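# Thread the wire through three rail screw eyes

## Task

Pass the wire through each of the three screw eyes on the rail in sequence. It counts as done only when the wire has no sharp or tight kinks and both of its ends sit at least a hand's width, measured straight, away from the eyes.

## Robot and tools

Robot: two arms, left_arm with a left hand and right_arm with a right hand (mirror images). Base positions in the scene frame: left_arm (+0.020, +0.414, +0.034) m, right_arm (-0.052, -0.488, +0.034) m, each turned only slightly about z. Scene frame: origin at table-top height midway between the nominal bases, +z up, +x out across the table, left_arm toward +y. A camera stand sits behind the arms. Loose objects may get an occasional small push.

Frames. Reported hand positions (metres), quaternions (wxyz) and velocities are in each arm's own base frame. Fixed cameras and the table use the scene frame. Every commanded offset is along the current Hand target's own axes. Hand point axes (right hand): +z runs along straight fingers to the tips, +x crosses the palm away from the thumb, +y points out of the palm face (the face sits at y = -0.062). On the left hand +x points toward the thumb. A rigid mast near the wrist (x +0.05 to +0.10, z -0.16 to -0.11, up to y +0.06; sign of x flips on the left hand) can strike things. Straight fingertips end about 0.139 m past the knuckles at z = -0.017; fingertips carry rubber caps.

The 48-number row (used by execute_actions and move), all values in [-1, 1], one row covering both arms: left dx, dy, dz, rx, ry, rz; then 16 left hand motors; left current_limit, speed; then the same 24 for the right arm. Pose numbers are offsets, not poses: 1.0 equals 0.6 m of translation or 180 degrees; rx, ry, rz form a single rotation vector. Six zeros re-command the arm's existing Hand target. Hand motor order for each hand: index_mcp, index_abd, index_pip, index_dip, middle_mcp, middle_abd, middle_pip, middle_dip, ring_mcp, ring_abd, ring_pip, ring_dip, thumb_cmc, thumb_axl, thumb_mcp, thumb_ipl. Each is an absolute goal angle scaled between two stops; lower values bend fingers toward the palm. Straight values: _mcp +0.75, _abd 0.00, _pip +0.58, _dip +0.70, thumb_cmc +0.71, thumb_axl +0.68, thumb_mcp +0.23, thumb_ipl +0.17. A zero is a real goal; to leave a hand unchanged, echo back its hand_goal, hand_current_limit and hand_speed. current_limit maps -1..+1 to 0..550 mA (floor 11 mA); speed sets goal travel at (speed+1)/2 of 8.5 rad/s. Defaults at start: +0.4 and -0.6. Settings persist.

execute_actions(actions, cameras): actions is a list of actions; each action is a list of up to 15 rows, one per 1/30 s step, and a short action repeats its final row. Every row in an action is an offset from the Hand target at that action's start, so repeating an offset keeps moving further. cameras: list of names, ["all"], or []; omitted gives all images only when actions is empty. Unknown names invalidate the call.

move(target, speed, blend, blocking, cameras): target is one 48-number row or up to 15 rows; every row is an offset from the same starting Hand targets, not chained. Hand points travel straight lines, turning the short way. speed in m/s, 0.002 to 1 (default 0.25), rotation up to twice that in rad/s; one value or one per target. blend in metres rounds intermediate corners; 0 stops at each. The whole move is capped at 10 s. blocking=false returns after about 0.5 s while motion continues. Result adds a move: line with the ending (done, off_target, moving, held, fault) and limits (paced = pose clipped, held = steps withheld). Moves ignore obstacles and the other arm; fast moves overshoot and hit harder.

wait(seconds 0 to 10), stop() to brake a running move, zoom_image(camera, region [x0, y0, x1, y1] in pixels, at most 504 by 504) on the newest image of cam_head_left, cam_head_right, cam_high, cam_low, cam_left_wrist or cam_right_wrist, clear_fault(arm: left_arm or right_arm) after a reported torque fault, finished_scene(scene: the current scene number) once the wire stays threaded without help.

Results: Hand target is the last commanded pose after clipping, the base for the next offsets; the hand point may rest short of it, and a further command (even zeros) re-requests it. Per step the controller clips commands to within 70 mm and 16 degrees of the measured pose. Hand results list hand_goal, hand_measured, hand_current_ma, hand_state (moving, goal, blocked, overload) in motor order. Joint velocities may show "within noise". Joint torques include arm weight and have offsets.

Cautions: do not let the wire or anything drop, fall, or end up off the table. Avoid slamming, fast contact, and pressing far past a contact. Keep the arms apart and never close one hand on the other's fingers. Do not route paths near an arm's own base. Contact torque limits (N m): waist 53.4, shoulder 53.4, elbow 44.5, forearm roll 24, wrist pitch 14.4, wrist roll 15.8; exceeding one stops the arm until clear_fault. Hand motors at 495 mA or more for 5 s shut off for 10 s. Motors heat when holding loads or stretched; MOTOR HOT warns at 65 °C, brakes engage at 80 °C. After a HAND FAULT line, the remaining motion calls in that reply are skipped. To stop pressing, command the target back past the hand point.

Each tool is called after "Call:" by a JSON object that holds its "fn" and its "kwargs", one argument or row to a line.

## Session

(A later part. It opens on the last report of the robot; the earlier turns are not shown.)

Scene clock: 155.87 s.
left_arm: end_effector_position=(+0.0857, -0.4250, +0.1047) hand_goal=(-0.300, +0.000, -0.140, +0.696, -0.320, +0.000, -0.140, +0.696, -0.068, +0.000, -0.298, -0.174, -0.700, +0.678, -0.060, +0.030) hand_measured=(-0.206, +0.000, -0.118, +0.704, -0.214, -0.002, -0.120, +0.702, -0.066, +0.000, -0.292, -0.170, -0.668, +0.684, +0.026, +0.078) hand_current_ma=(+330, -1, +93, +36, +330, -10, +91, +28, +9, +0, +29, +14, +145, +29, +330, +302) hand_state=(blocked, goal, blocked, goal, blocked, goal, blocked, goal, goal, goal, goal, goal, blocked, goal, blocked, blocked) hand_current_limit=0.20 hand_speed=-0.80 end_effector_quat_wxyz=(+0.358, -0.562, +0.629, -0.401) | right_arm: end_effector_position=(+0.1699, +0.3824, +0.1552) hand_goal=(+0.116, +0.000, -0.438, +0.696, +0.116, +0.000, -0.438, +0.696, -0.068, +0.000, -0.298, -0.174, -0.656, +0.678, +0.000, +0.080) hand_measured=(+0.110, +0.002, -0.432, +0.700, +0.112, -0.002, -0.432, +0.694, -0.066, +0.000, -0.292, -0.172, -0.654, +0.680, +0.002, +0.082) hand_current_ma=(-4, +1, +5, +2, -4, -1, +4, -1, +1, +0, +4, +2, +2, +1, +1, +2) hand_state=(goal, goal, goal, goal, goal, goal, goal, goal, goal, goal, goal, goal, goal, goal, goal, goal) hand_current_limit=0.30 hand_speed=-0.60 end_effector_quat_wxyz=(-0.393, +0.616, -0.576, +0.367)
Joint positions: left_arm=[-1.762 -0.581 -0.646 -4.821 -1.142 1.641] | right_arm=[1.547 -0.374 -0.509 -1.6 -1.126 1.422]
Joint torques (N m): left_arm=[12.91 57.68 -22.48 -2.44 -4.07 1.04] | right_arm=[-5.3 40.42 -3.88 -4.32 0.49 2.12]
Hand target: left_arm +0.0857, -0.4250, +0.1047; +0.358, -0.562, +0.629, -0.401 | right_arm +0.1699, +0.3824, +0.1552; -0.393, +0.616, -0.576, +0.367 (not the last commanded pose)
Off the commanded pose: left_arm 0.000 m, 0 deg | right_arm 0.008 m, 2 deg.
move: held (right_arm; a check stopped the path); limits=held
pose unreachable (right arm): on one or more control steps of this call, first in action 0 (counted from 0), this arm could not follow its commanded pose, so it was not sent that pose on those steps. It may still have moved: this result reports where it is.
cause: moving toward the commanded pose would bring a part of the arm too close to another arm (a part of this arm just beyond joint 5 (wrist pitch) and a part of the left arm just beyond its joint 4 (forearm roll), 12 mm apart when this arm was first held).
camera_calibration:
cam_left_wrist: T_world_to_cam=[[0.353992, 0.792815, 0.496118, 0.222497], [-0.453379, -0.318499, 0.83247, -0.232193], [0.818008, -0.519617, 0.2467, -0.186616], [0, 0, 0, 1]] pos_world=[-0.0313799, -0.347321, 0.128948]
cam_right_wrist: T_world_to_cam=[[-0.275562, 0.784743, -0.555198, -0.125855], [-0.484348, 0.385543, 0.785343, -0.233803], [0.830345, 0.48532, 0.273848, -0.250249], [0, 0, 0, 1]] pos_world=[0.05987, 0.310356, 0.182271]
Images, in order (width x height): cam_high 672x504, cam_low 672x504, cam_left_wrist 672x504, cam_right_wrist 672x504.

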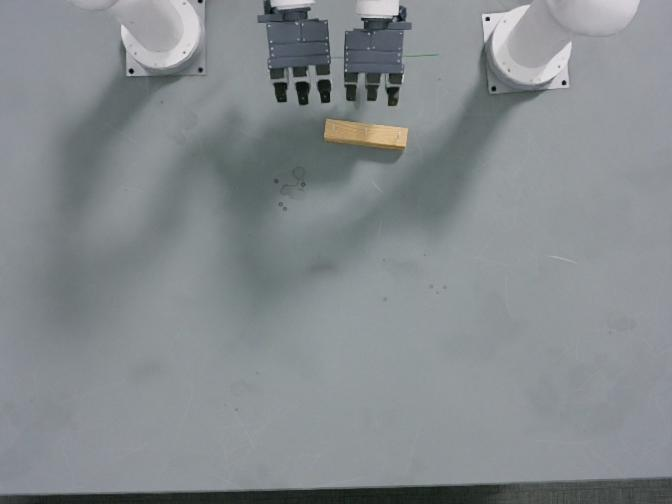

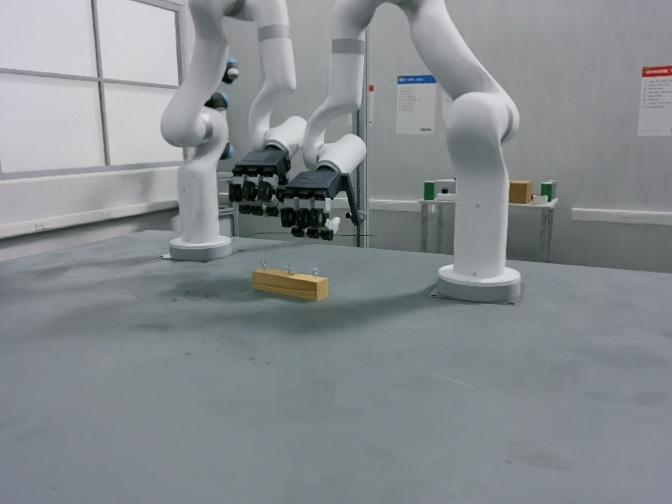

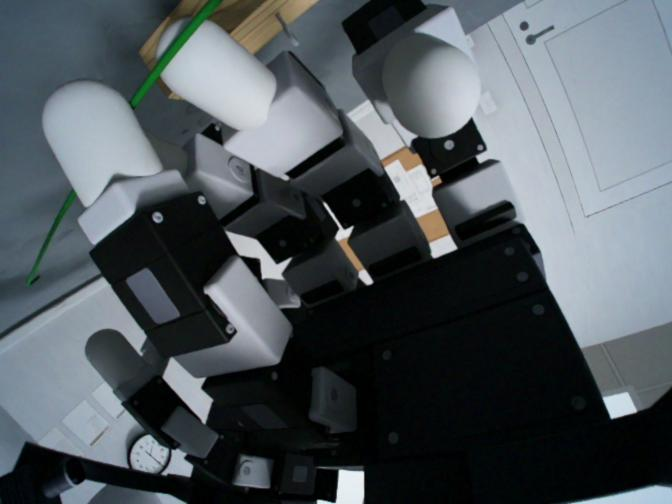

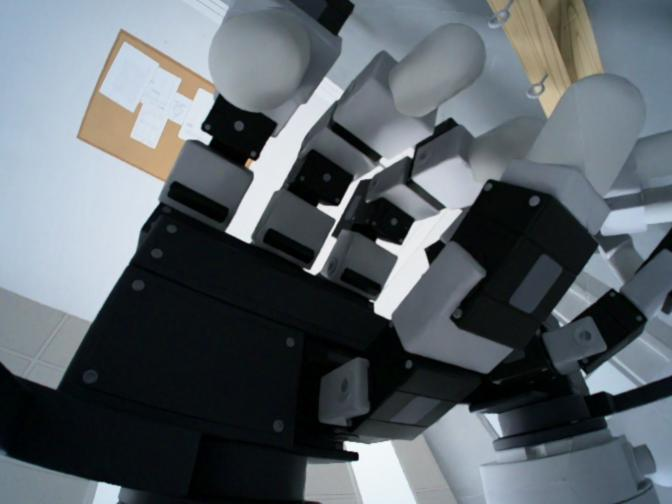

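Call:
{"fn": "move", "kwargs": {
  "target": [0,0,0,0,0,0,-0.30,0,-0.14,0.696,-0.32,0,-0.14,0.696,-0.068,0,-0.299,-0.174,-0.70,0.677,-0.06,0.03,0.2,-0.8,0.0404,0.0024,-0.0051,0,0.0076,0.0036,0.115,0,-0.438,0.696,0.115,0,-0.438,0.696,-0.068,0,-0.299,-0.174,-0.657,0.677,0,0.08,0.3,-0.6],
  "speed": 0.1,
  "cameras": ["cam_left_wrist","cam_low","cam_right_wrist","cam_high"]
}}

Call:
{"fn": "zoom_image", "kwargs": {
  "camera": "cam_right_wrist",
  "region": [400, 0, 672, 300]
}}

Call:
{"fn": "zoom_image", "kwargs": {
  "camera": "cam_left_wrist",
  "region": [0, 200, 300, 500]
}}

Scene clock: 157.53 s.
left_arm: end_effector_position=(+0.0857, -0.4250, +0.1047) hand_goal=(-0.300, +0.000, -0.140, +0.696, -0.320, +0.000, -0.140, +0.696, -0.068, +0.000, -0.298, -0.174, -0.700, +0.678, -0.060, +0.030) hand_measured=(-0.206, +0.000, -0.118, +0.704, -0.214, -0.002, -0.120, +0.702, -0.066, +0.000, -0.292, -0.170, -0.668, +0.684, +0.026, +0.078) hand_current_ma=(+330, -1, +93, +36, +330, -10, +91, +28, +9, +0, +29, +14, +145, +29, +330, +302) hand_state=(blocked, goal, blocked, goal, blocked, goal, blocked, goal, goal, goal, goal, goal, blocked, goal, blocked, blocked) hand_current_limit=0.20 hand_speed=-0.80 end_effector_quat_wxyz=(+0.358, -0.562, +0.629, -0.401) | right_arm: end_effector_position=(+0.1682, +0.3580, +0.1552) hand_goal=(+0.116, +0.000, -0.438, +0.696, +0.116, +0.000, -0.438, +0.696, -0.068, +0.000, -0.298, -0.174, -0.656, +0.678, +0.000, +0.080) hand_measured=(+0.110, +0.002, -0.432, +0.700, +0.112, -0.002, -0.432, +0.694, -0.066, +0.000, -0.292, -0.172, -0.654, +0.680, +0.002, +0.082) hand_current_ma=(-4, +1, +5, +2, -4, -1, +4, -1, +1, +0, +4, +2, +2, +1, +1, +2) hand_state=(goal, goal, goal, goal, goal, goal, goal, goal, goal, goal, goal, goal, goal, goal, goal, goal) hand_current_limit=0.30 hand_speed=-0.60 end_effector_quat_wxyz=(-0.388, +0.609, -0.584, +0.372)
Joint positions: left_arm=[-1.762 -0.581 -0.646 -4.821 -1.142 1.641] | right_arm=[1.553 -0.342 -0.456 -1.578 -1.131 1.446]
Joint torques (N m): left_arm=[12.03 57.5 -22.73 -3.24 -4.2 0.97] | right_arm=[6.72 36.64 -3.98 3.2 -4.52 1.93]
Hand target: left_arm +0.0857, -0.4250, +0.1047; +0.358, -0.562, +0.629, -0.401 | right_arm +0.1681, +0.3580, +0.1552; -0.388, +0.609, -0.584, +0.372
Off the commanded pose: left_arm 0.000 m, 0 deg | right_arm 0.000 m, 0 deg.
move: done
camera_calibration:
cam_left_wrist: T_world_to_cam=[[0.353968, 0.792799, 0.496162, 0.222485], [-0.453398, -0.31854, 0.832444, -0.232205], [0.818008, -0.519617, 0.246701, -0.186617], [0, 0, 0, 1]] pos_world=[-0.0313799, -0.347321, 0.128948]
cam_right_wrist: T_world_to_cam=[[-0.254833, 0.791909, -0.554924, -0.113275], [-0.473858, 0.397976, 0.78554, -0.231484], [0.842923, 0.463137, 0.273835, -0.231119], [0, 0, 0, 1]] pos_world=[0.0562591, 0.288869, 0.182269]
Images, in order (width x height): cam_high 672x504, cam_low 672x504, cam_left_wrist 672x504, cam_right_wrist 672x504.

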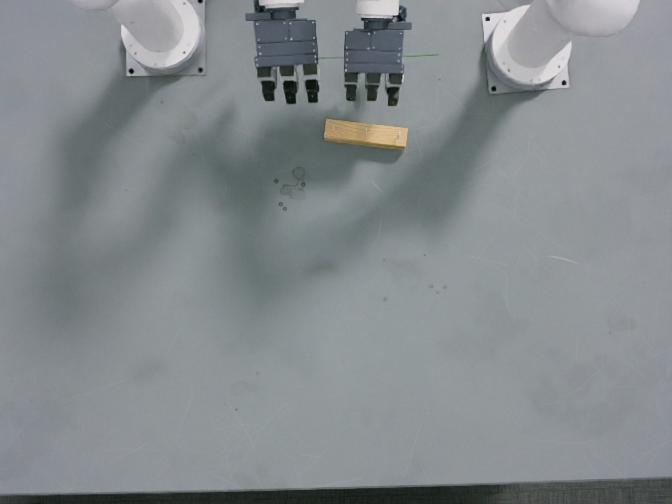

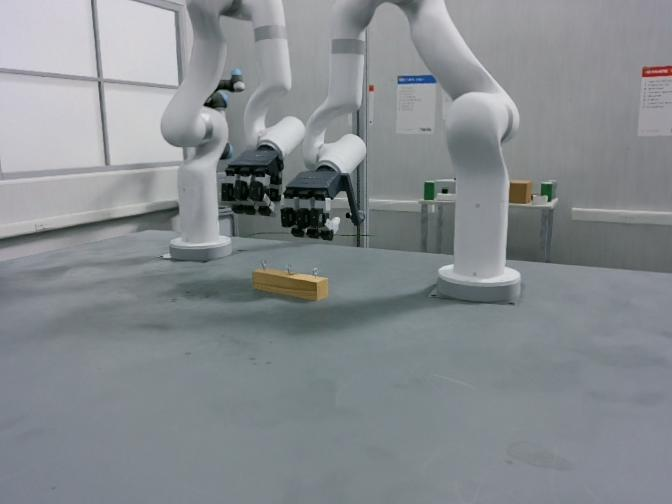

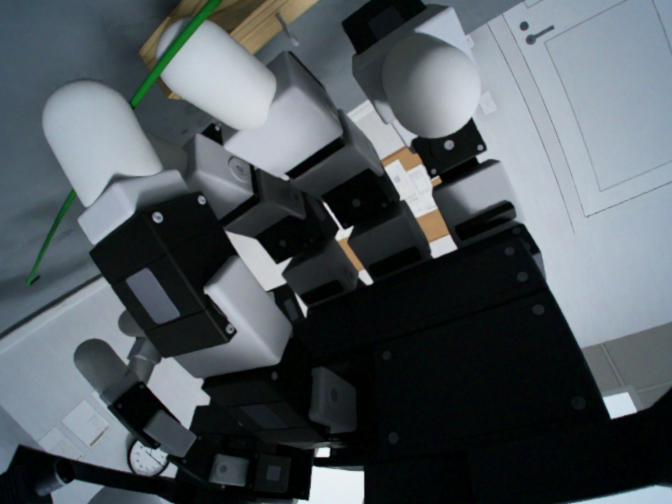

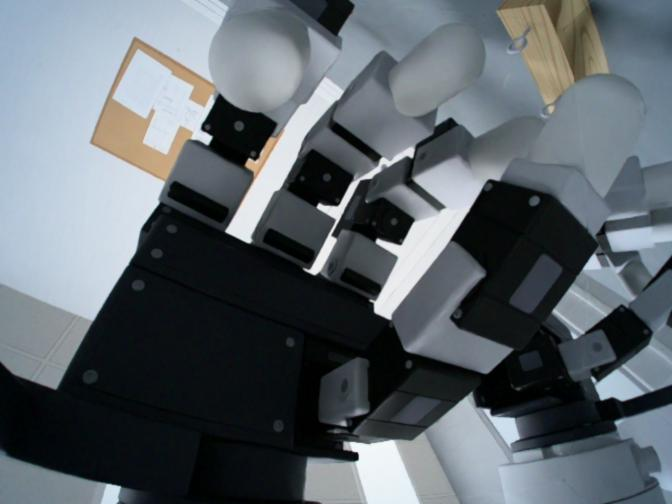

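Scaled by 1.680 from the camera's 672x504 image, which has a finer 960x720 frame.

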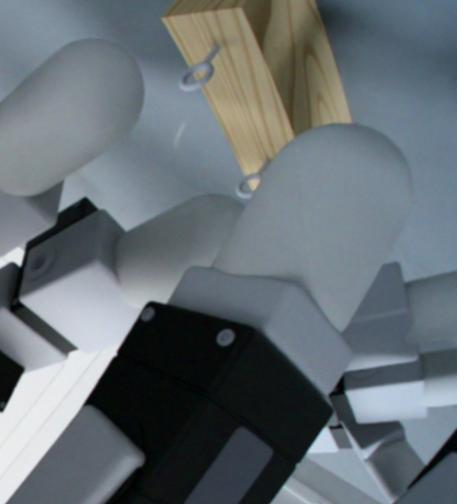

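Scaled by 1.680 from the camera's 672x504 image, which has a finer 960x720 frame.

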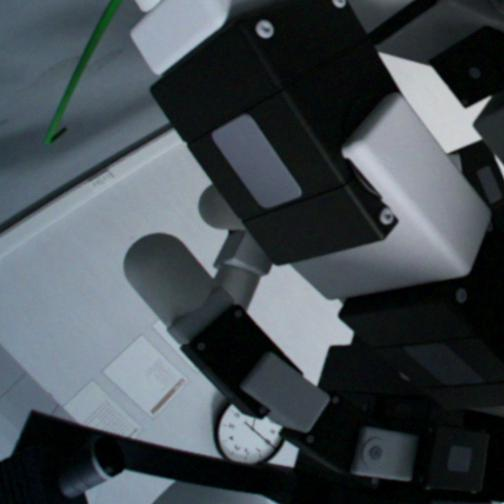

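Call:
{"fn": "move", "kwargs": {
  "target": [
    [0,0,0,0,0,0,-0.30,0,-0.14,0.696,-0.32,0,-0.14,0.696,-0.068,0,-0.299,-0.174,-0.70,0.677,-0.06,0.03,0.2,-0.8,-0.0011,0.0113,-0.0242,0,0,0,0.115,0,-0.438,0.696,0.115,0,-0.438,0.696,-0.068,0,-0.299,-0.174,-0.657,0.677,0,0.08,0.3,-0.6],
    [0,0,0,0,0,0,-0.30,0,-0.14,0.696,-0.32,0,-0.14,0.696,-0.068,0,-0.299,-0.174,-0.70,0.677,-0.06,0.03,0.2,-0.8,-0.0011,0.0641,0.0004,0,0,0,0.115,0,-0.438,0.696,0.115,0,-0.438,0.696,-0.068,0,-0.299,-0.174,-0.657,0.677,0,0.08,0.3,-0.6]
  ],
  "speed": 0.06,
  "cameras": ["cam_left_wrist","cam_low","cam_right_wrist","cam_high"]
}}

Call:
{"fn": "zoom_image", "kwargs": {
  "camera": "cam_right_wrist",
  "region": [400, 0, 672, 300]
}}

Call:
{"fn": "zoom_image", "kwargs": {
  "camera": "cam_left_wrist",
  "region": [0, 150, 300, 450]
}}

Scene clock: 161.10 s.
left_arm: end_effector_position=(+0.0857, -0.4250, +0.1047) hand_goal=(-0.300, +0.000, -0.140, +0.696, -0.320, +0.000, -0.140, +0.696, -0.068, +0.000, -0.298, -0.174, -0.700, +0.678, -0.060, +0.030) hand_measured=(-0.206, +0.000, -0.118, +0.704, -0.214, -0.002, -0.120, +0.702, -0.066, +0.000, -0.292, -0.170, -0.668, +0.684, +0.026, +0.078) hand_current_ma=(+330, -1, +93, +36, +330, -10, +91, +28, +9, +0, +29, +14, +145, +29, +330, +302) hand_state=(blocked, goal, blocked, goal, blocked, goal, blocked, goal, goal, goal, goal, goal, blocked, goal, blocked, blocked) hand_current_limit=0.20 hand_speed=-0.80 end_effector_quat_wxyz=(+0.358, -0.562, +0.629, -0.401) | right_arm: end_effector_position=(+0.1520, +0.3580, +0.1202) hand_goal=(+0.116, +0.000, -0.438, +0.696, +0.116, +0.000, -0.438, +0.696, -0.068, +0.000, -0.298, -0.174, -0.656, +0.678, +0.000, +0.080) hand_measured=(+0.110, +0.002, -0.432, +0.700, +0.112, -0.002, -0.432, +0.694, -0.066, +0.000, -0.292, -0.172, -0.654, +0.680, +0.002, +0.082) hand_current_ma=(-4, +1, +5, +2, -4, -1, +4, -1, +1, +0, +4, +2, +2, +1, +1, +2) hand_state=(goal, goal, goal, goal, goal, goal, goal, goal, goal, goal, goal, goal, goal, goal, goal, goal) hand_current_limit=0.30 hand_speed=-0.60 end_effector_quat_wxyz=(-0.388, +0.609, -0.584, +0.372)
Joint positions: left_arm=[-1.762 -0.581 -0.646 -4.821 -1.142 1.641] | right_arm=[1.602 -0.457 -0.472 -1.575 -1.134 1.555]
Joint torques (N m): left_arm=[12.65 57.78 -22.28 -2.6 -4.04 0.92] | right_arm=[-1.83 13.3 -23.45 -3.25 -1.59 1.91]
Hand target: left_arm +0.0857, -0.4250, +0.1047; +0.358, -0.562, +0.629, -0.401 | right_arm +0.1521, +0.3580, +0.1202; -0.388, +0.609, -0.584, +0.372
Off the commanded pose: left_arm 0.000 m, 0 deg | right_arm 0.000 m, 0 deg.
move: done
camera_calibration:
cam_left_wrist: T_world_to_cam=[[0.353968, 0.792799, 0.496162, 0.222485], [-0.453398, -0.31854, 0.832444, -0.232205], [0.818008, -0.519617, 0.246701, -0.186617], [0, 0, 0, 1]] pos_world=[-0.0313799, -0.347321, 0.128948]
cam_right_wrist: T_world_to_cam=[[-0.255032, 0.791854, -0.554911, -0.136779], [-0.473738, 0.397965, 0.785618, -0.211631], [0.84293, 0.46324, 0.273638, -0.207965], [0, 0, 0, 1]] pos_world=[0.0401592, 0.288869, 0.147268]
Images, in order (width x height): cam_high 672x504, cam_low 672x504, cam_left_wrist 672x504, cam_right_wrist 672x504.

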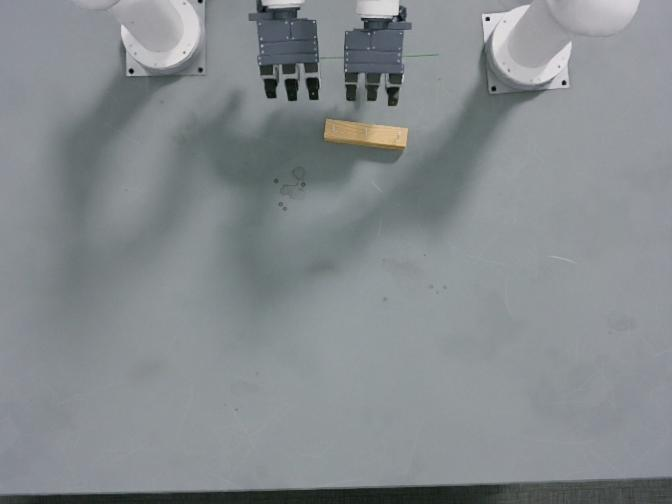

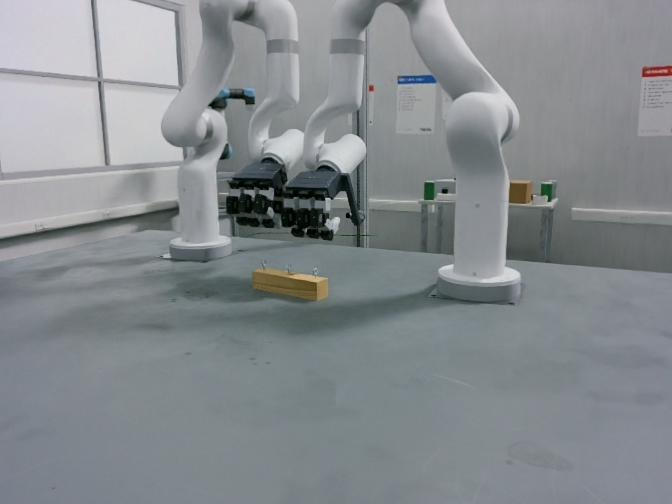

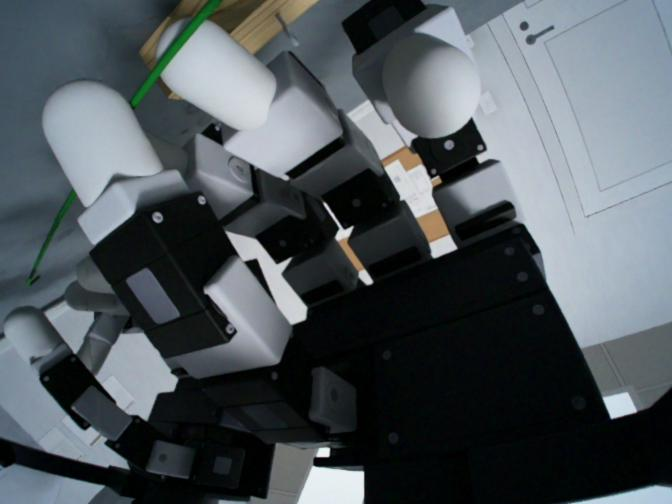

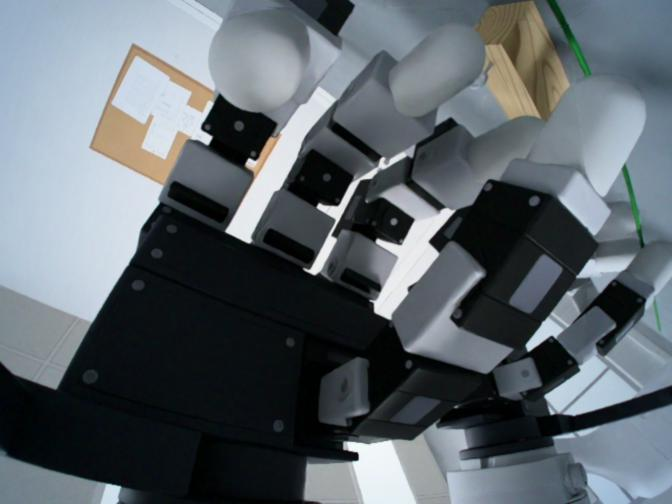

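Scaled by 1.680 from the camera's 672x504 image, which has a finer 960x720 frame.

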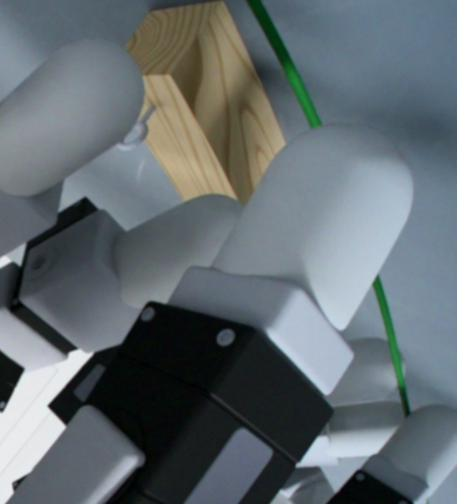

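Scaled by 1.680 from the camera's 672x504 image, which has a finer 960x720 frame.

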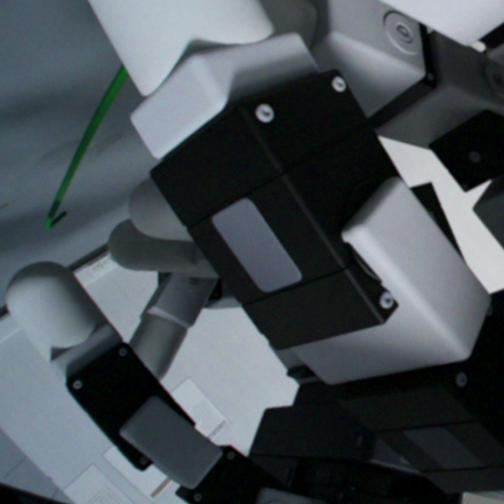

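Call:
{"fn": "move", "kwargs": {
  "target": [0,0,0,0,0,0,-0.30,0,-0.14,0.696,-0.32,0,-0.14,0.696,-0.068,0,-0.299,-0.174,-0.70,0.677,-0.06,0.03,0.2,-0.8,0,0.0423,0.0197,0,0,0,0.115,0,-0.438,0.696,0.115,0,-0.438,0.696,-0.068,0,-0.299,-0.174,-0.657,0.677,0,0.08,0.3,-0.6],
  "speed": 0.03,
  "cameras": ["cam_left_wrist","cam_low","cam_right_wrist"]
}}

Call:
{"fn": "zoom_image", "kwargs": {
  "camera": "cam_right_wrist",
  "region": [400, 0, 672, 300]
}}

Call:
{"fn": "zoom_image", "kwargs": {
  "camera": "cam_left_wrist",
  "region": [0, 150, 300, 450]
}}

Scene clock: 163.00 s.
left_arm: end_effector_position=(+0.0857, -0.4250, +0.1047) hand_goal=(-0.300, +0.000, -0.140, +0.696, -0.320, +0.000, -0.140, +0.696, -0.068, +0.000, -0.298, -0.174, -0.700, +0.678, -0.060, +0.030) hand_measured=(-0.206, +0.000, -0.118, +0.704, -0.214, -0.002, -0.120, +0.702, -0.066, +0.000, -0.292, -0.170, -0.668, +0.684, +0.026, +0.078) hand_current_ma=(+330, -1, +93, +36, +330, -10, +91, +28, +9, +0, +29, +14, +145, +29, +330, +302) hand_state=(blocked, goal, blocked, goal, blocked, goal, blocked, goal, goal, goal, goal, goal, blocked, goal, blocked, blocked) hand_current_limit=0.20 hand_speed=-0.80 end_effector_quat_wxyz=(+0.358, -0.562, +0.629, -0.401) | right_arm: end_effector_position=(+0.1521, +0.3580, +0.0923) hand_goal=(+0.116, +0.000, -0.438, +0.696, +0.116, +0.000, -0.438, +0.696, -0.068, +0.000, -0.298, -0.174, -0.656, +0.678, +0.000, +0.080) hand_measured=(+0.110, +0.002, -0.432, +0.700, +0.112, -0.002, -0.432, +0.694, -0.066, +0.000, -0.292, -0.172, -0.654, +0.680, +0.002, +0.082) hand_current_ma=(-4, +1, +5, +2, -4, -1, +4, -1, +1, +0, +4, +2, +2, +1, +1, +2) hand_state=(goal, goal, goal, goal, goal, goal, goal, goal, goal, goal, goal, goal, goal, goal, goal, goal) hand_current_limit=0.30 hand_speed=-0.60 end_effector_quat_wxyz=(-0.388, +0.609, -0.584, +0.372)
Joint positions: left_arm=[-1.762 -0.581 -0.646 -4.821 -1.142 1.641] | right_arm=[1.602 -0.55 -0.491 -1.61 -1.136 1.637]
Joint torques (N m): left_arm=[11.95 58.79 -22.35 -2.07 -3.97 1.11] | right_arm=[2.94 14.65 -21.74 -2.77 -4.5 2.16]
Hand target: left_arm +0.0857, -0.4250, +0.1047; +0.358, -0.562, +0.629, -0.401 | right_arm +0.1521, +0.3580, +0.0922; -0.388, +0.609, -0.584, +0.372
Off the commanded pose: left_arm 0.000 m, 0 deg | right_arm 0.000 m, 0 deg.
move: done
camera_calibration:
cam_left_wrist: T_world_to_cam=[[0.353968, 0.792799, 0.496162, 0.222485], [-0.453398, -0.31854, 0.832444, -0.232205], [0.818008, -0.519617, 0.246701, -0.186617], [0, 0, 0, 1]] pos_world=[-0.0313799, -0.347321, 0.128948]
cam_right_wrist: T_world_to_cam=[[-0.254833, 0.791909, -0.554924, -0.152313], [-0.473858, 0.397976, 0.78554, -0.189576], [0.842923, 0.463137, 0.273835, -0.200381], [0, 0, 0, 1]] pos_world=[0.0402591, 0.288869, 0.119269]
Images, in order (width x height): cam_low 672x504, cam_left_wrist 672x504, cam_right_wrist 672x504.

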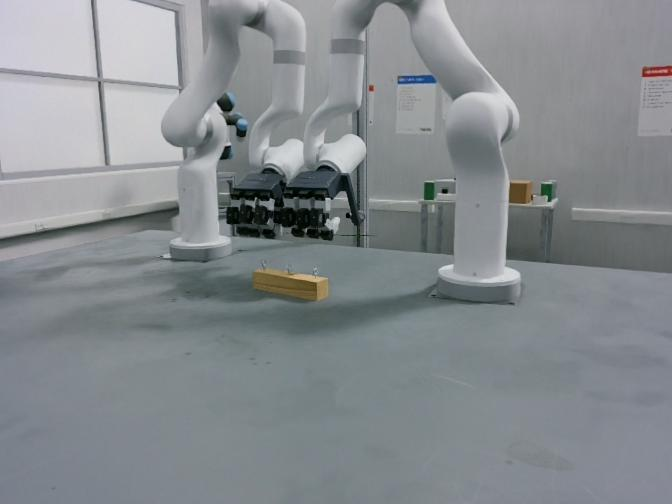

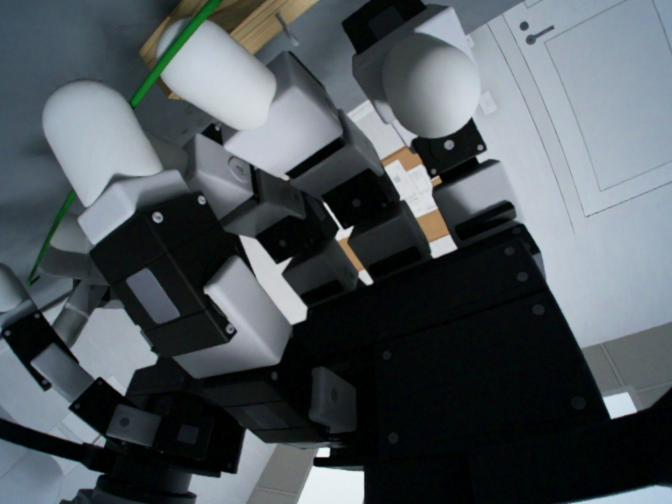

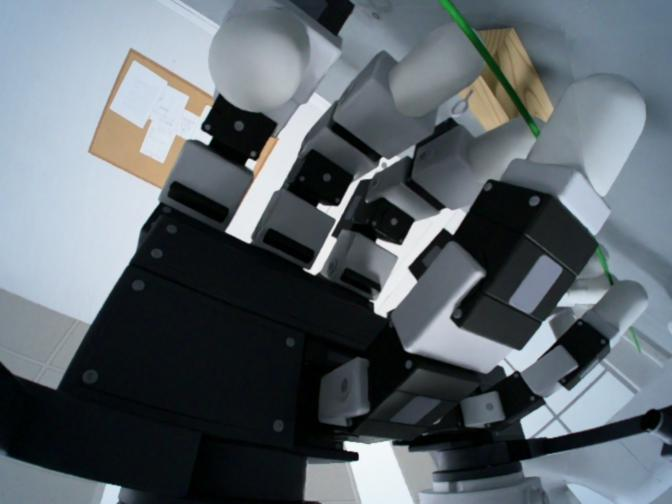

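Scaled by 1.680 from the camera's 672x504 image, which has a finer 960x720 frame.

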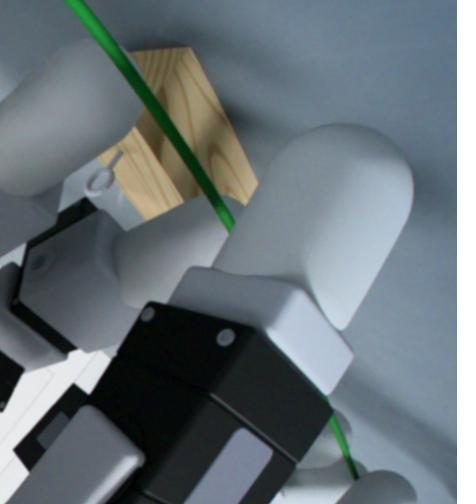

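Scaled by 1.680 from the camera's 672x504 image, which has a finer 960x720 frame.

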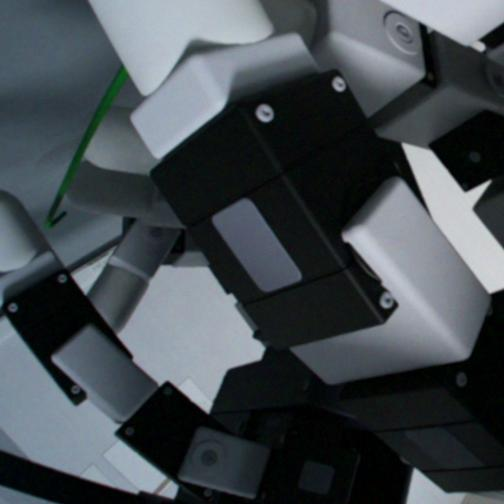

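Call:
{"fn": "move", "kwargs": {
  "target": [
    [0,0,0,0,0,0,-0.30,0,-0.14,0.696,-0.32,0,-0.14,0.696,-0.068,0,-0.299,-0.174,-0.70,0.677,-0.06,0.03,0.2,-0.8,0,-0.0121,-0.0056,0,0,0,0.115,0,-0.438,0.696,0.115,0,-0.438,0.696,-0.068,0,-0.299,-0.174,-0.657,0.677,0,0.08,0.3,-0.7],
    [0,0,0,0,0,0,-0.30,0,-0.14,0.696,-0.32,0,-0.14,0.696,-0.068,0,-0.299,-0.174,-0.70,0.677,-0.06,0.03,0.2,-0.8,0,-0.0121,-0.0056,0,0,0,-0.018,0,-0.334,0.696,-0.018,0,-0.334,0.696,-0.068,0,-0.299,-0.174,-0.657,0.677,0,0.08,0.3,-0.7]
  ],
  "speed": 0.03,
  "cameras": ["cam_left_wrist","cam_low","cam_right_wrist"]
}}

Call:
{"fn": "zoom_image", "kwargs": {
  "camera": "cam_right_wrist",
  "region": [400, 0, 672, 300]
}}

Call:
{"fn": "zoom_image", "kwargs": {
  "camera": "cam_left_wrist",
  "region": [0, 150, 300, 450]
}}

Scene clock: 164.77 s.
left_arm: end_effector_position=(+0.0857, -0.4250, +0.1047) hand_goal=(-0.300, +0.000, -0.140, +0.696, -0.320, +0.000, -0.140, +0.696, -0.068, +0.000, -0.298, -0.174, -0.700, +0.678, -0.060, +0.030) hand_measured=(-0.212, +0.000, -0.118, +0.704, -0.214, -0.002, -0.116, +0.704, -0.066, +0.000, -0.292, -0.170, -0.668, +0.684, +0.026, +0.078) hand_current_ma=(+330, -1, +94, +36, +330, -10, +103, +33, +9, +0, +29, +14, +145, +29, +330, +302) hand_state=(blocked, goal, blocked, goal, blocked, goal, blocked, goal, goal, goal, goal, goal, blocked, goal, blocked, blocked) hand_current_limit=0.20 hand_speed=-0.80 end_effector_quat_wxyz=(+0.358, -0.562, +0.629, -0.401) | right_arm: end_effector_position=(+0.1521, +0.3580, +0.1002) hand_goal=(-0.018, +0.000, -0.334, +0.696, -0.018, +0.000, -0.334, +0.696, -0.068, +0.000, -0.298, -0.174, -0.656, +0.678, +0.000, +0.080) hand_measured=(-0.014, +0.002, -0.334, +0.700, -0.016, -0.002, -0.334, +0.694, -0.066, +0.000, -0.292, -0.172, -0.654, +0.680, +0.002, +0.082) hand_current_ma=(+3, +1, +0, +2, +1, -1, +0, -1, +1, +0, +4, +2, +2, +1, +1, +2) hand_state=(goal, goal, goal, goal, goal, goal, goal, goal, goal, goal, goal, goal, goal, goal, goal, goal) hand_current_limit=0.30 hand_speed=-0.70 end_effector_quat_wxyz=(-0.388, +0.609, -0.584, +0.372)
Joint positions: left_arm=[-1.762 -0.581 -0.646 -4.821 -1.142 1.641] | right_arm=[1.602 -0.524 -0.485 -1.6 -1.135 1.614]
Joint torques (N m): left_arm=[12.88 56.43 -22.24 -2.81 -3.89 1.07] | right_arm=[-1.49 40.23 0.34 3.14 0.31 -1.54]
Hand target: left_arm +0.0857, -0.4250, +0.1047; +0.358, -0.562, +0.629, -0.401 | right_arm +0.1521, +0.3580, +0.1002; -0.388, +0.609, -0.584, +0.372
Off the commanded pose: left_arm 0.000 m, 0 deg | right_arm 0.000 m, 0 deg.
move: done
camera_calibration:
cam_left_wrist: T_world_to_cam=[[0.353992, 0.792815, 0.496118, 0.222497], [-0.453379, -0.318499, 0.83247, -0.232193], [0.818008, -0.519617, 0.2467, -0.186616], [0, 0, 0, 1]] pos_world=[-0.0313799, -0.347321, 0.128948]
cam_right_wrist: T_world_to_cam=[[-0.25488, 0.791883, -0.554939, -0.147862], [-0.473792, 0.398012, 0.785562, -0.195876], [0.842946, 0.463149, 0.273742, -0.202564], [0, 0, 0, 1]] pos_world=[0.0402589, 0.288868, 0.127269]
Images, in order (width x height): cam_low 672x504, cam_left_wrist 672x504, cam_right_wrist 672x504.

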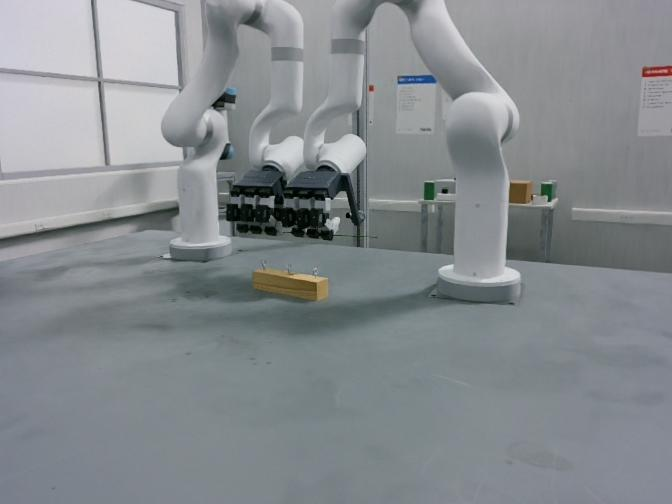

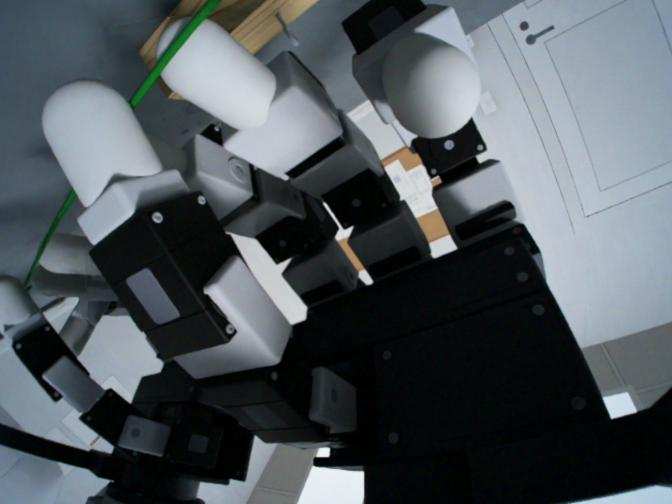

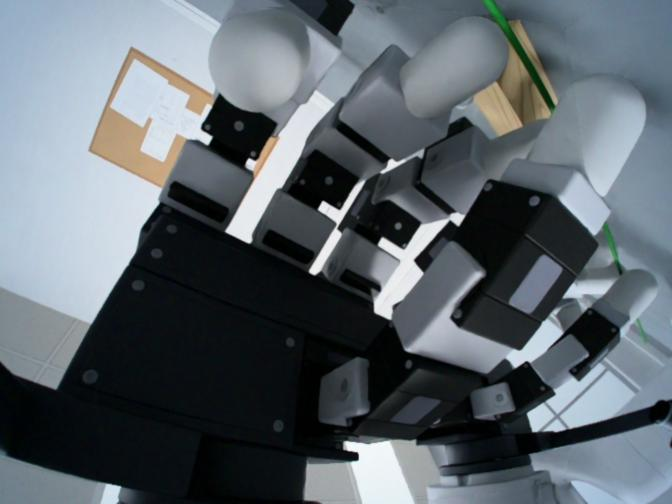

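Scaled by 1.680 from the camera's 672x504 image, which has a finer 960x720 frame.

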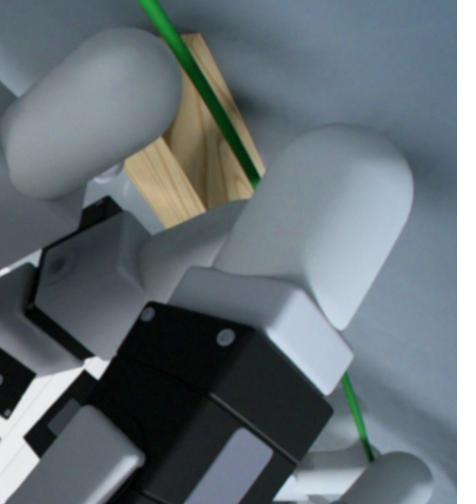

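Scaled by 1.680 from the camera's 672x504 image, which has a finer 960x720 frame.

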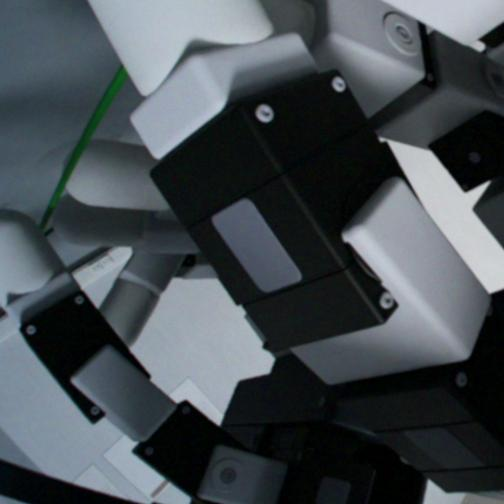

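Call:
{"fn": "move", "kwargs": {
  "target": [
    [0,0,0,0,0,0,-0.30,0,-0.14,0.696,-0.32,0,-0.14,0.696,-0.068,0,-0.299,-0.174,-0.70,0.677,-0.06,0.03,0.2,-0.8,0,0,0,0,0,0,-0.16,0,-0.203,0.696,-0.16,0,-0.203,0.696,-0.068,0,-0.299,-0.174,-0.657,0.677,0,0.08,0.3,-0.8],
    [0,0,0,0,0,0,-0.30,0,-0.14,0.696,-0.32,0,-0.14,0.696,-0.068,0,-0.299,-0.174,-0.70,0.677,-0.06,0.03,0.2,-0.8,0,0,0,0,0,0,-0.234,0,-0.124,0.696,-0.234,0,-0.124,0.696,-0.068,0,-0.299,-0.174,-0.657,0.677,0,0.08,0.3,-0.8]
  ],
  "speed": 0.03,
  "cameras": ["cam_left_wrist","cam_low","cam_right_wrist"]
}}

Call:
{"fn": "zoom_image", "kwargs": {
  "camera": "cam_right_wrist",
  "region": [400, 0, 672, 300]
}}

Call:
{"fn": "zoom_image", "kwargs": {
  "camera": "cam_left_wrist",
  "region": [0, 150, 300, 450]
}}

Scene clock: 166.17 s.
left_arm: end_effector_position=(+0.0857, -0.4250, +0.1047) hand_goal=(-0.300, +0.000, -0.140, +0.696, -0.320, +0.000, -0.140, +0.696, -0.068, +0.000, -0.298, -0.174, -0.700, +0.678, -0.060, +0.030) hand_measured=(-0.232, +0.000, -0.116, +0.706, -0.214, -0.002, -0.112, +0.706, -0.066, +0.000, -0.292, -0.170, -0.668, +0.684, +0.032, +0.078) hand_current_ma=(+330, -1, +111, +47, +330, -7, +123, +40, +9, +0, +29, +14, +144, +29, +330, +302) hand_state=(blocked, goal, blocked, goal, blocked, goal, blocked, goal, goal, goal, goal, goal, blocked, goal, blocked, blocked) hand_current_limit=0.20 hand_speed=-0.80 end_effector_quat_wxyz=(+0.358, -0.562, +0.629, -0.401) | right_arm: end_effector_position=(+0.1521, +0.3580, +0.1002) hand_goal=(-0.234, +0.000, -0.124, +0.696, -0.234, +0.000, -0.124, +0.696, -0.068, +0.000, -0.298, -0.174, -0.656, +0.678, +0.000, +0.080) hand_measured=(-0.184, +0.006, -0.114, +0.700, -0.228, -0.002, -0.124, +0.694, -0.066, +0.000, -0.292, -0.172, -0.654, +0.680, +0.008, +0.084) hand_current_ma=(+110, +5, +9, +2, +5, -1, +0, -1, +1, +0, +4, +2, +2, +1, +9, +4) hand_state=(blocked, goal, goal, goal, goal, goal, goal, goal, goal, goal, goal, goal, goal, goal, goal, goal) hand_current_limit=0.30 hand_speed=-0.80 end_effector_quat_wxyz=(-0.388, +0.609, -0.584, +0.372)
Joint positions: left_arm=[-1.762 -0.581 -0.646 -4.821 -1.142 1.641] | right_arm=[1.602 -0.524 -0.485 -1.6 -1.135 1.614]
Joint torques (N m): left_arm=[12.4 56.21 -21.56 -2.97 -4.21 0.98] | right_arm=[-4.95 39.74 0.38 3.03 0.05 -1.64]
Hand target: left_arm +0.0857, -0.4250, +0.1047; +0.358, -0.562, +0.629, -0.401 | right_arm +0.1521, +0.3580, +0.1002; -0.388, +0.609, -0.584, +0.372
Off the commanded pose: left_arm 0.000 m, 0 deg | right_arm 0.000 m, 0 deg.
move: done
camera_calibration:
cam_left_wrist: T_world_to_cam=[[0.353992, 0.792815, 0.496118, 0.222497], [-0.453379, -0.318499, 0.83247, -0.232193], [0.818008, -0.519617, 0.2467, -0.186616], [0, 0, 0, 1]] pos_world=[-0.0313799, -0.347321, 0.128948]
cam_right_wrist: T_world_to_cam=[[-0.25488, 0.791883, -0.554939, -0.147862], [-0.473792, 0.398012, 0.785562, -0.195876], [0.842946, 0.463149, 0.273742, -0.202564], [0, 0, 0, 1]] pos_world=[0.0402589, 0.288868, 0.127269]
Images, in order (width x height): cam_low 672x504, cam_left_wrist 672x504, cam_right_wrist 672x504.

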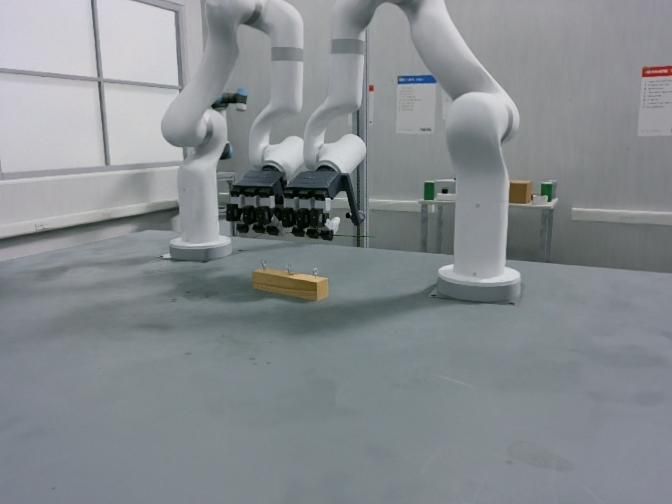

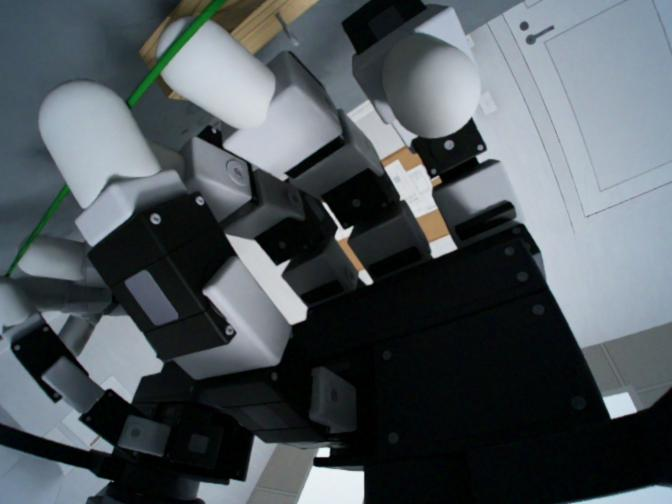

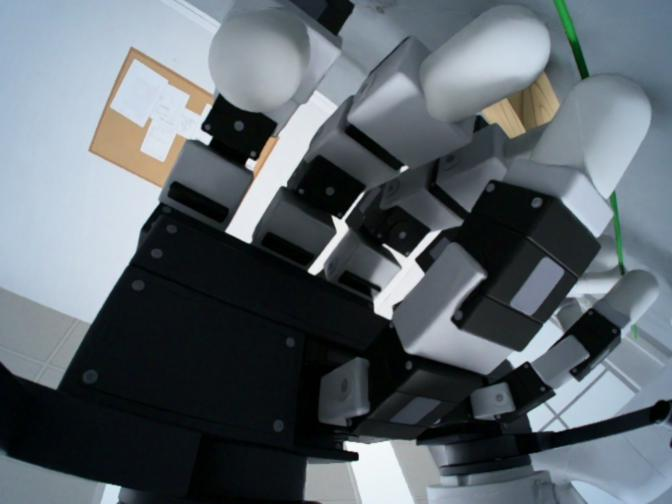

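Scaled by 1.680 from the camera's 672x504 image, which has a finer 960x720 frame.

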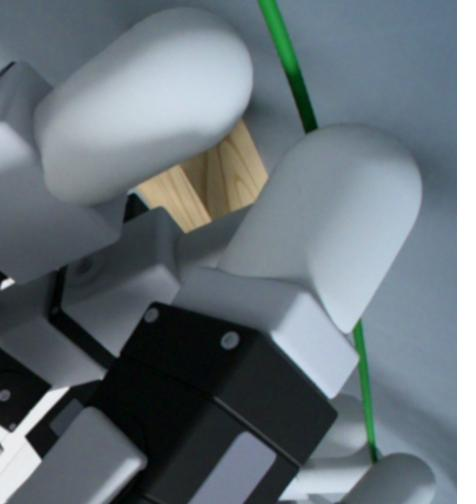

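Scaled by 1.680 from the camera's 672x504 image, which has a finer 960x720 frame.

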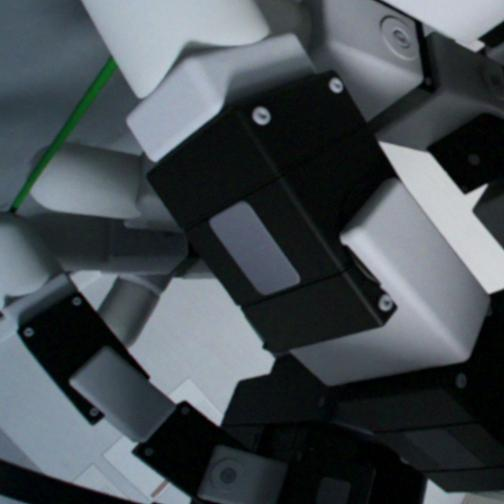

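Call:
{"fn": "move", "kwargs": {
  "target": [
    [0,0,0,0,0,0,-0.30,0,-0.14,0.696,-0.32,0,-0.14,0.696,-0.068,0,-0.299,-0.174,-0.70,0.677,-0.06,0.03,0.2,-0.8,0,-0.0063,0.0136,0,0,0,-0.234,0,-0.124,0.696,-0.234,0,-0.124,0.696,-0.068,0,-0.299,-0.174,-0.657,0.677,0,0.08,0.3,-0.8]
  ],
  "speed": 0.03,
  "cameras": ["cam_left_wrist","cam_high","cam_right_wrist"]
}}

Call:
{"fn": "zoom_image", "kwargs": {
  "camera": "cam_right_wrist",
  "region": [400, 0, 672, 300]
}}

Call:
{"fn": "zoom_image", "kwargs": {
  "camera": "cam_left_wrist",
  "region": [0, 150, 300, 450]
}}

Scene clock: 167.40 s.
left_arm: end_effector_position=(+0.0857, -0.4250, +0.1047) hand_goal=(-0.300, +0.000, -0.140, +0.696, -0.320, +0.000, -0.140, +0.696, -0.068, +0.000, -0.298, -0.174, -0.700, +0.678, -0.060, +0.030) hand_measured=(-0.232, -0.002, -0.114, +0.706, -0.214, -0.002, -0.112, +0.706, -0.066, +0.000, -0.292, -0.170, -0.668, +0.684, +0.032, +0.078) hand_current_ma=(+330, -4, +116, +47, +330, -9, +123, +40, +9, +0, +29, +14, +143, +29, +330, +302) hand_state=(blocked, goal, blocked, goal, blocked, goal, blocked, goal, goal, goal, goal, goal, blocked, goal, blocked, blocked) hand_current_limit=0.20 hand_speed=-0.80 end_effector_quat_wxyz=(+0.358, -0.562, +0.629, -0.401) | right_arm: end_effector_position=(+0.1611, +0.3584, +0.1003) hand_goal=(-0.234, +0.000, -0.124, +0.696, -0.234, +0.000, -0.124, +0.696, -0.068, +0.000, -0.298, -0.174, -0.656, +0.678, +0.000, +0.080) hand_measured=(-0.200, +0.002, -0.114, +0.700, -0.228, -0.002, -0.124, +0.694, -0.066, +0.000, -0.292, -0.172, -0.658, +0.680, +0.008, +0.084) hand_current_ma=(+61, +0, +11, +2, +4, -1, +0, -1, +1, +0, +4, +2, +0, +0, +9, +4) hand_state=(blocked, goal, goal, goal, goal, goal, goal, goal, goal, goal, goal, goal, goal, goal, goal, goal) hand_current_limit=0.30 hand_speed=-0.80 end_effector_quat_wxyz=(-0.388, +0.609, -0.584, +0.372)
Joint positions: left_arm=[-1.762 -0.581 -0.646 -4.821 -1.142 1.641] | right_arm=[1.575 -0.524 -0.486 -1.627 -1.136 1.614]
Joint torques (N m): left_arm=[13.54 56.09 -20.19 -2.46 -4.2 1.04] | right_arm=[-4.48 15.06 -22.64 -3.41 -4.62 -1.4]
Hand target: left_arm +0.0857, -0.4250, +0.1047; +0.358, -0.562, +0.629, -0.401 | right_arm +0.1611, +0.3584, +0.1002; -0.388, +0.609, -0.584, +0.372
Off the commanded pose: left_arm 0.000 m, 0 deg | right_arm 0.000 m, 0 deg.
move: done
camera_calibration:
cam_left_wrist: T_world_to_cam=[[0.353992, 0.792815, 0.496118, 0.222497], [-0.453379, -0.318499, 0.83247, -0.232193], [0.818008, -0.519617, 0.2467, -0.186616], [0, 0, 0, 1]] pos_world=[-0.0313799, -0.347321, 0.128948]
cam_right_wrist: T_world_to_cam=[[-0.254869, 0.79194, -0.554862, -0.145938], [-0.473838, 0.397914, 0.785584, -0.191791], [0.842923, 0.463136, 0.273836, -0.210259], [0, 0, 0, 1]] pos_world=[0.0491591, 0.289269, 0.127269]
Images, in order (width x height): cam_high 672x504, cam_left_wrist 672x504, cam_right_wrist 672x504.

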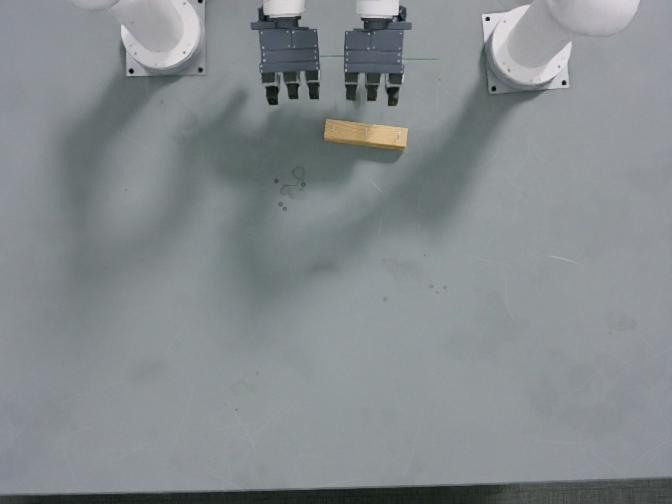

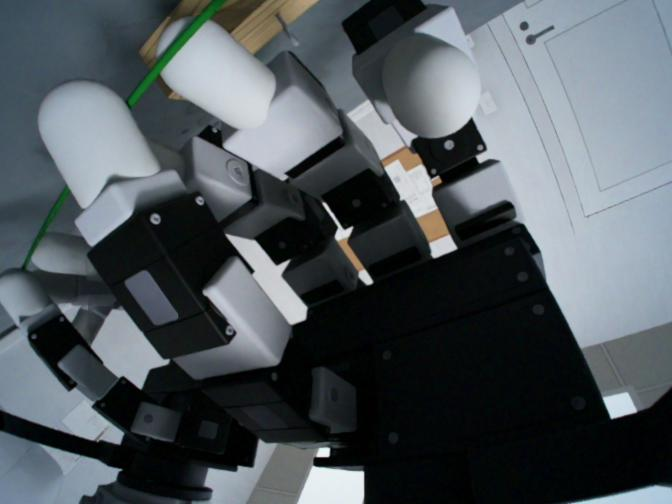

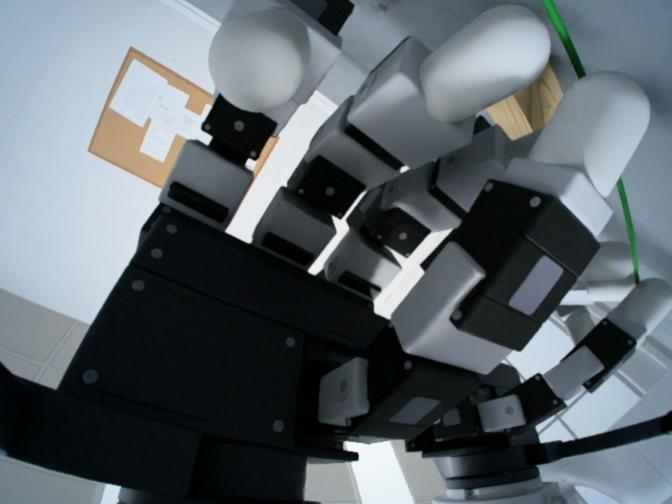

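Scaled by 1.680 from the camera's 672x504 image, which has a finer 960x720 frame.

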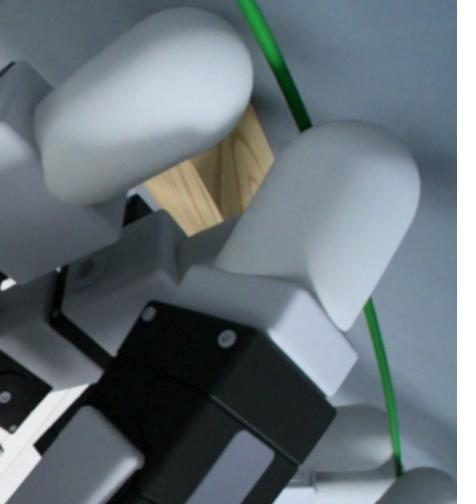

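Scaled by 1.680 from the camera's 672x504 image, which has a finer 960x720 frame.

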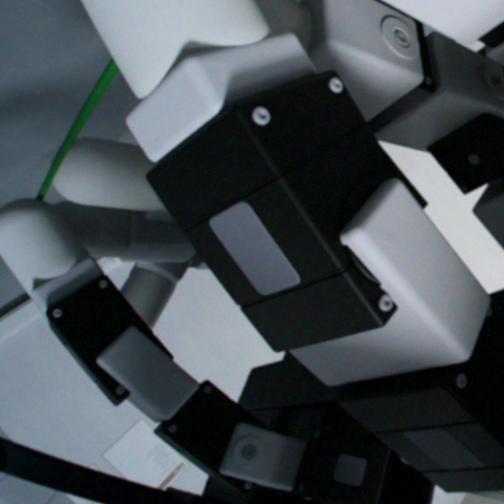

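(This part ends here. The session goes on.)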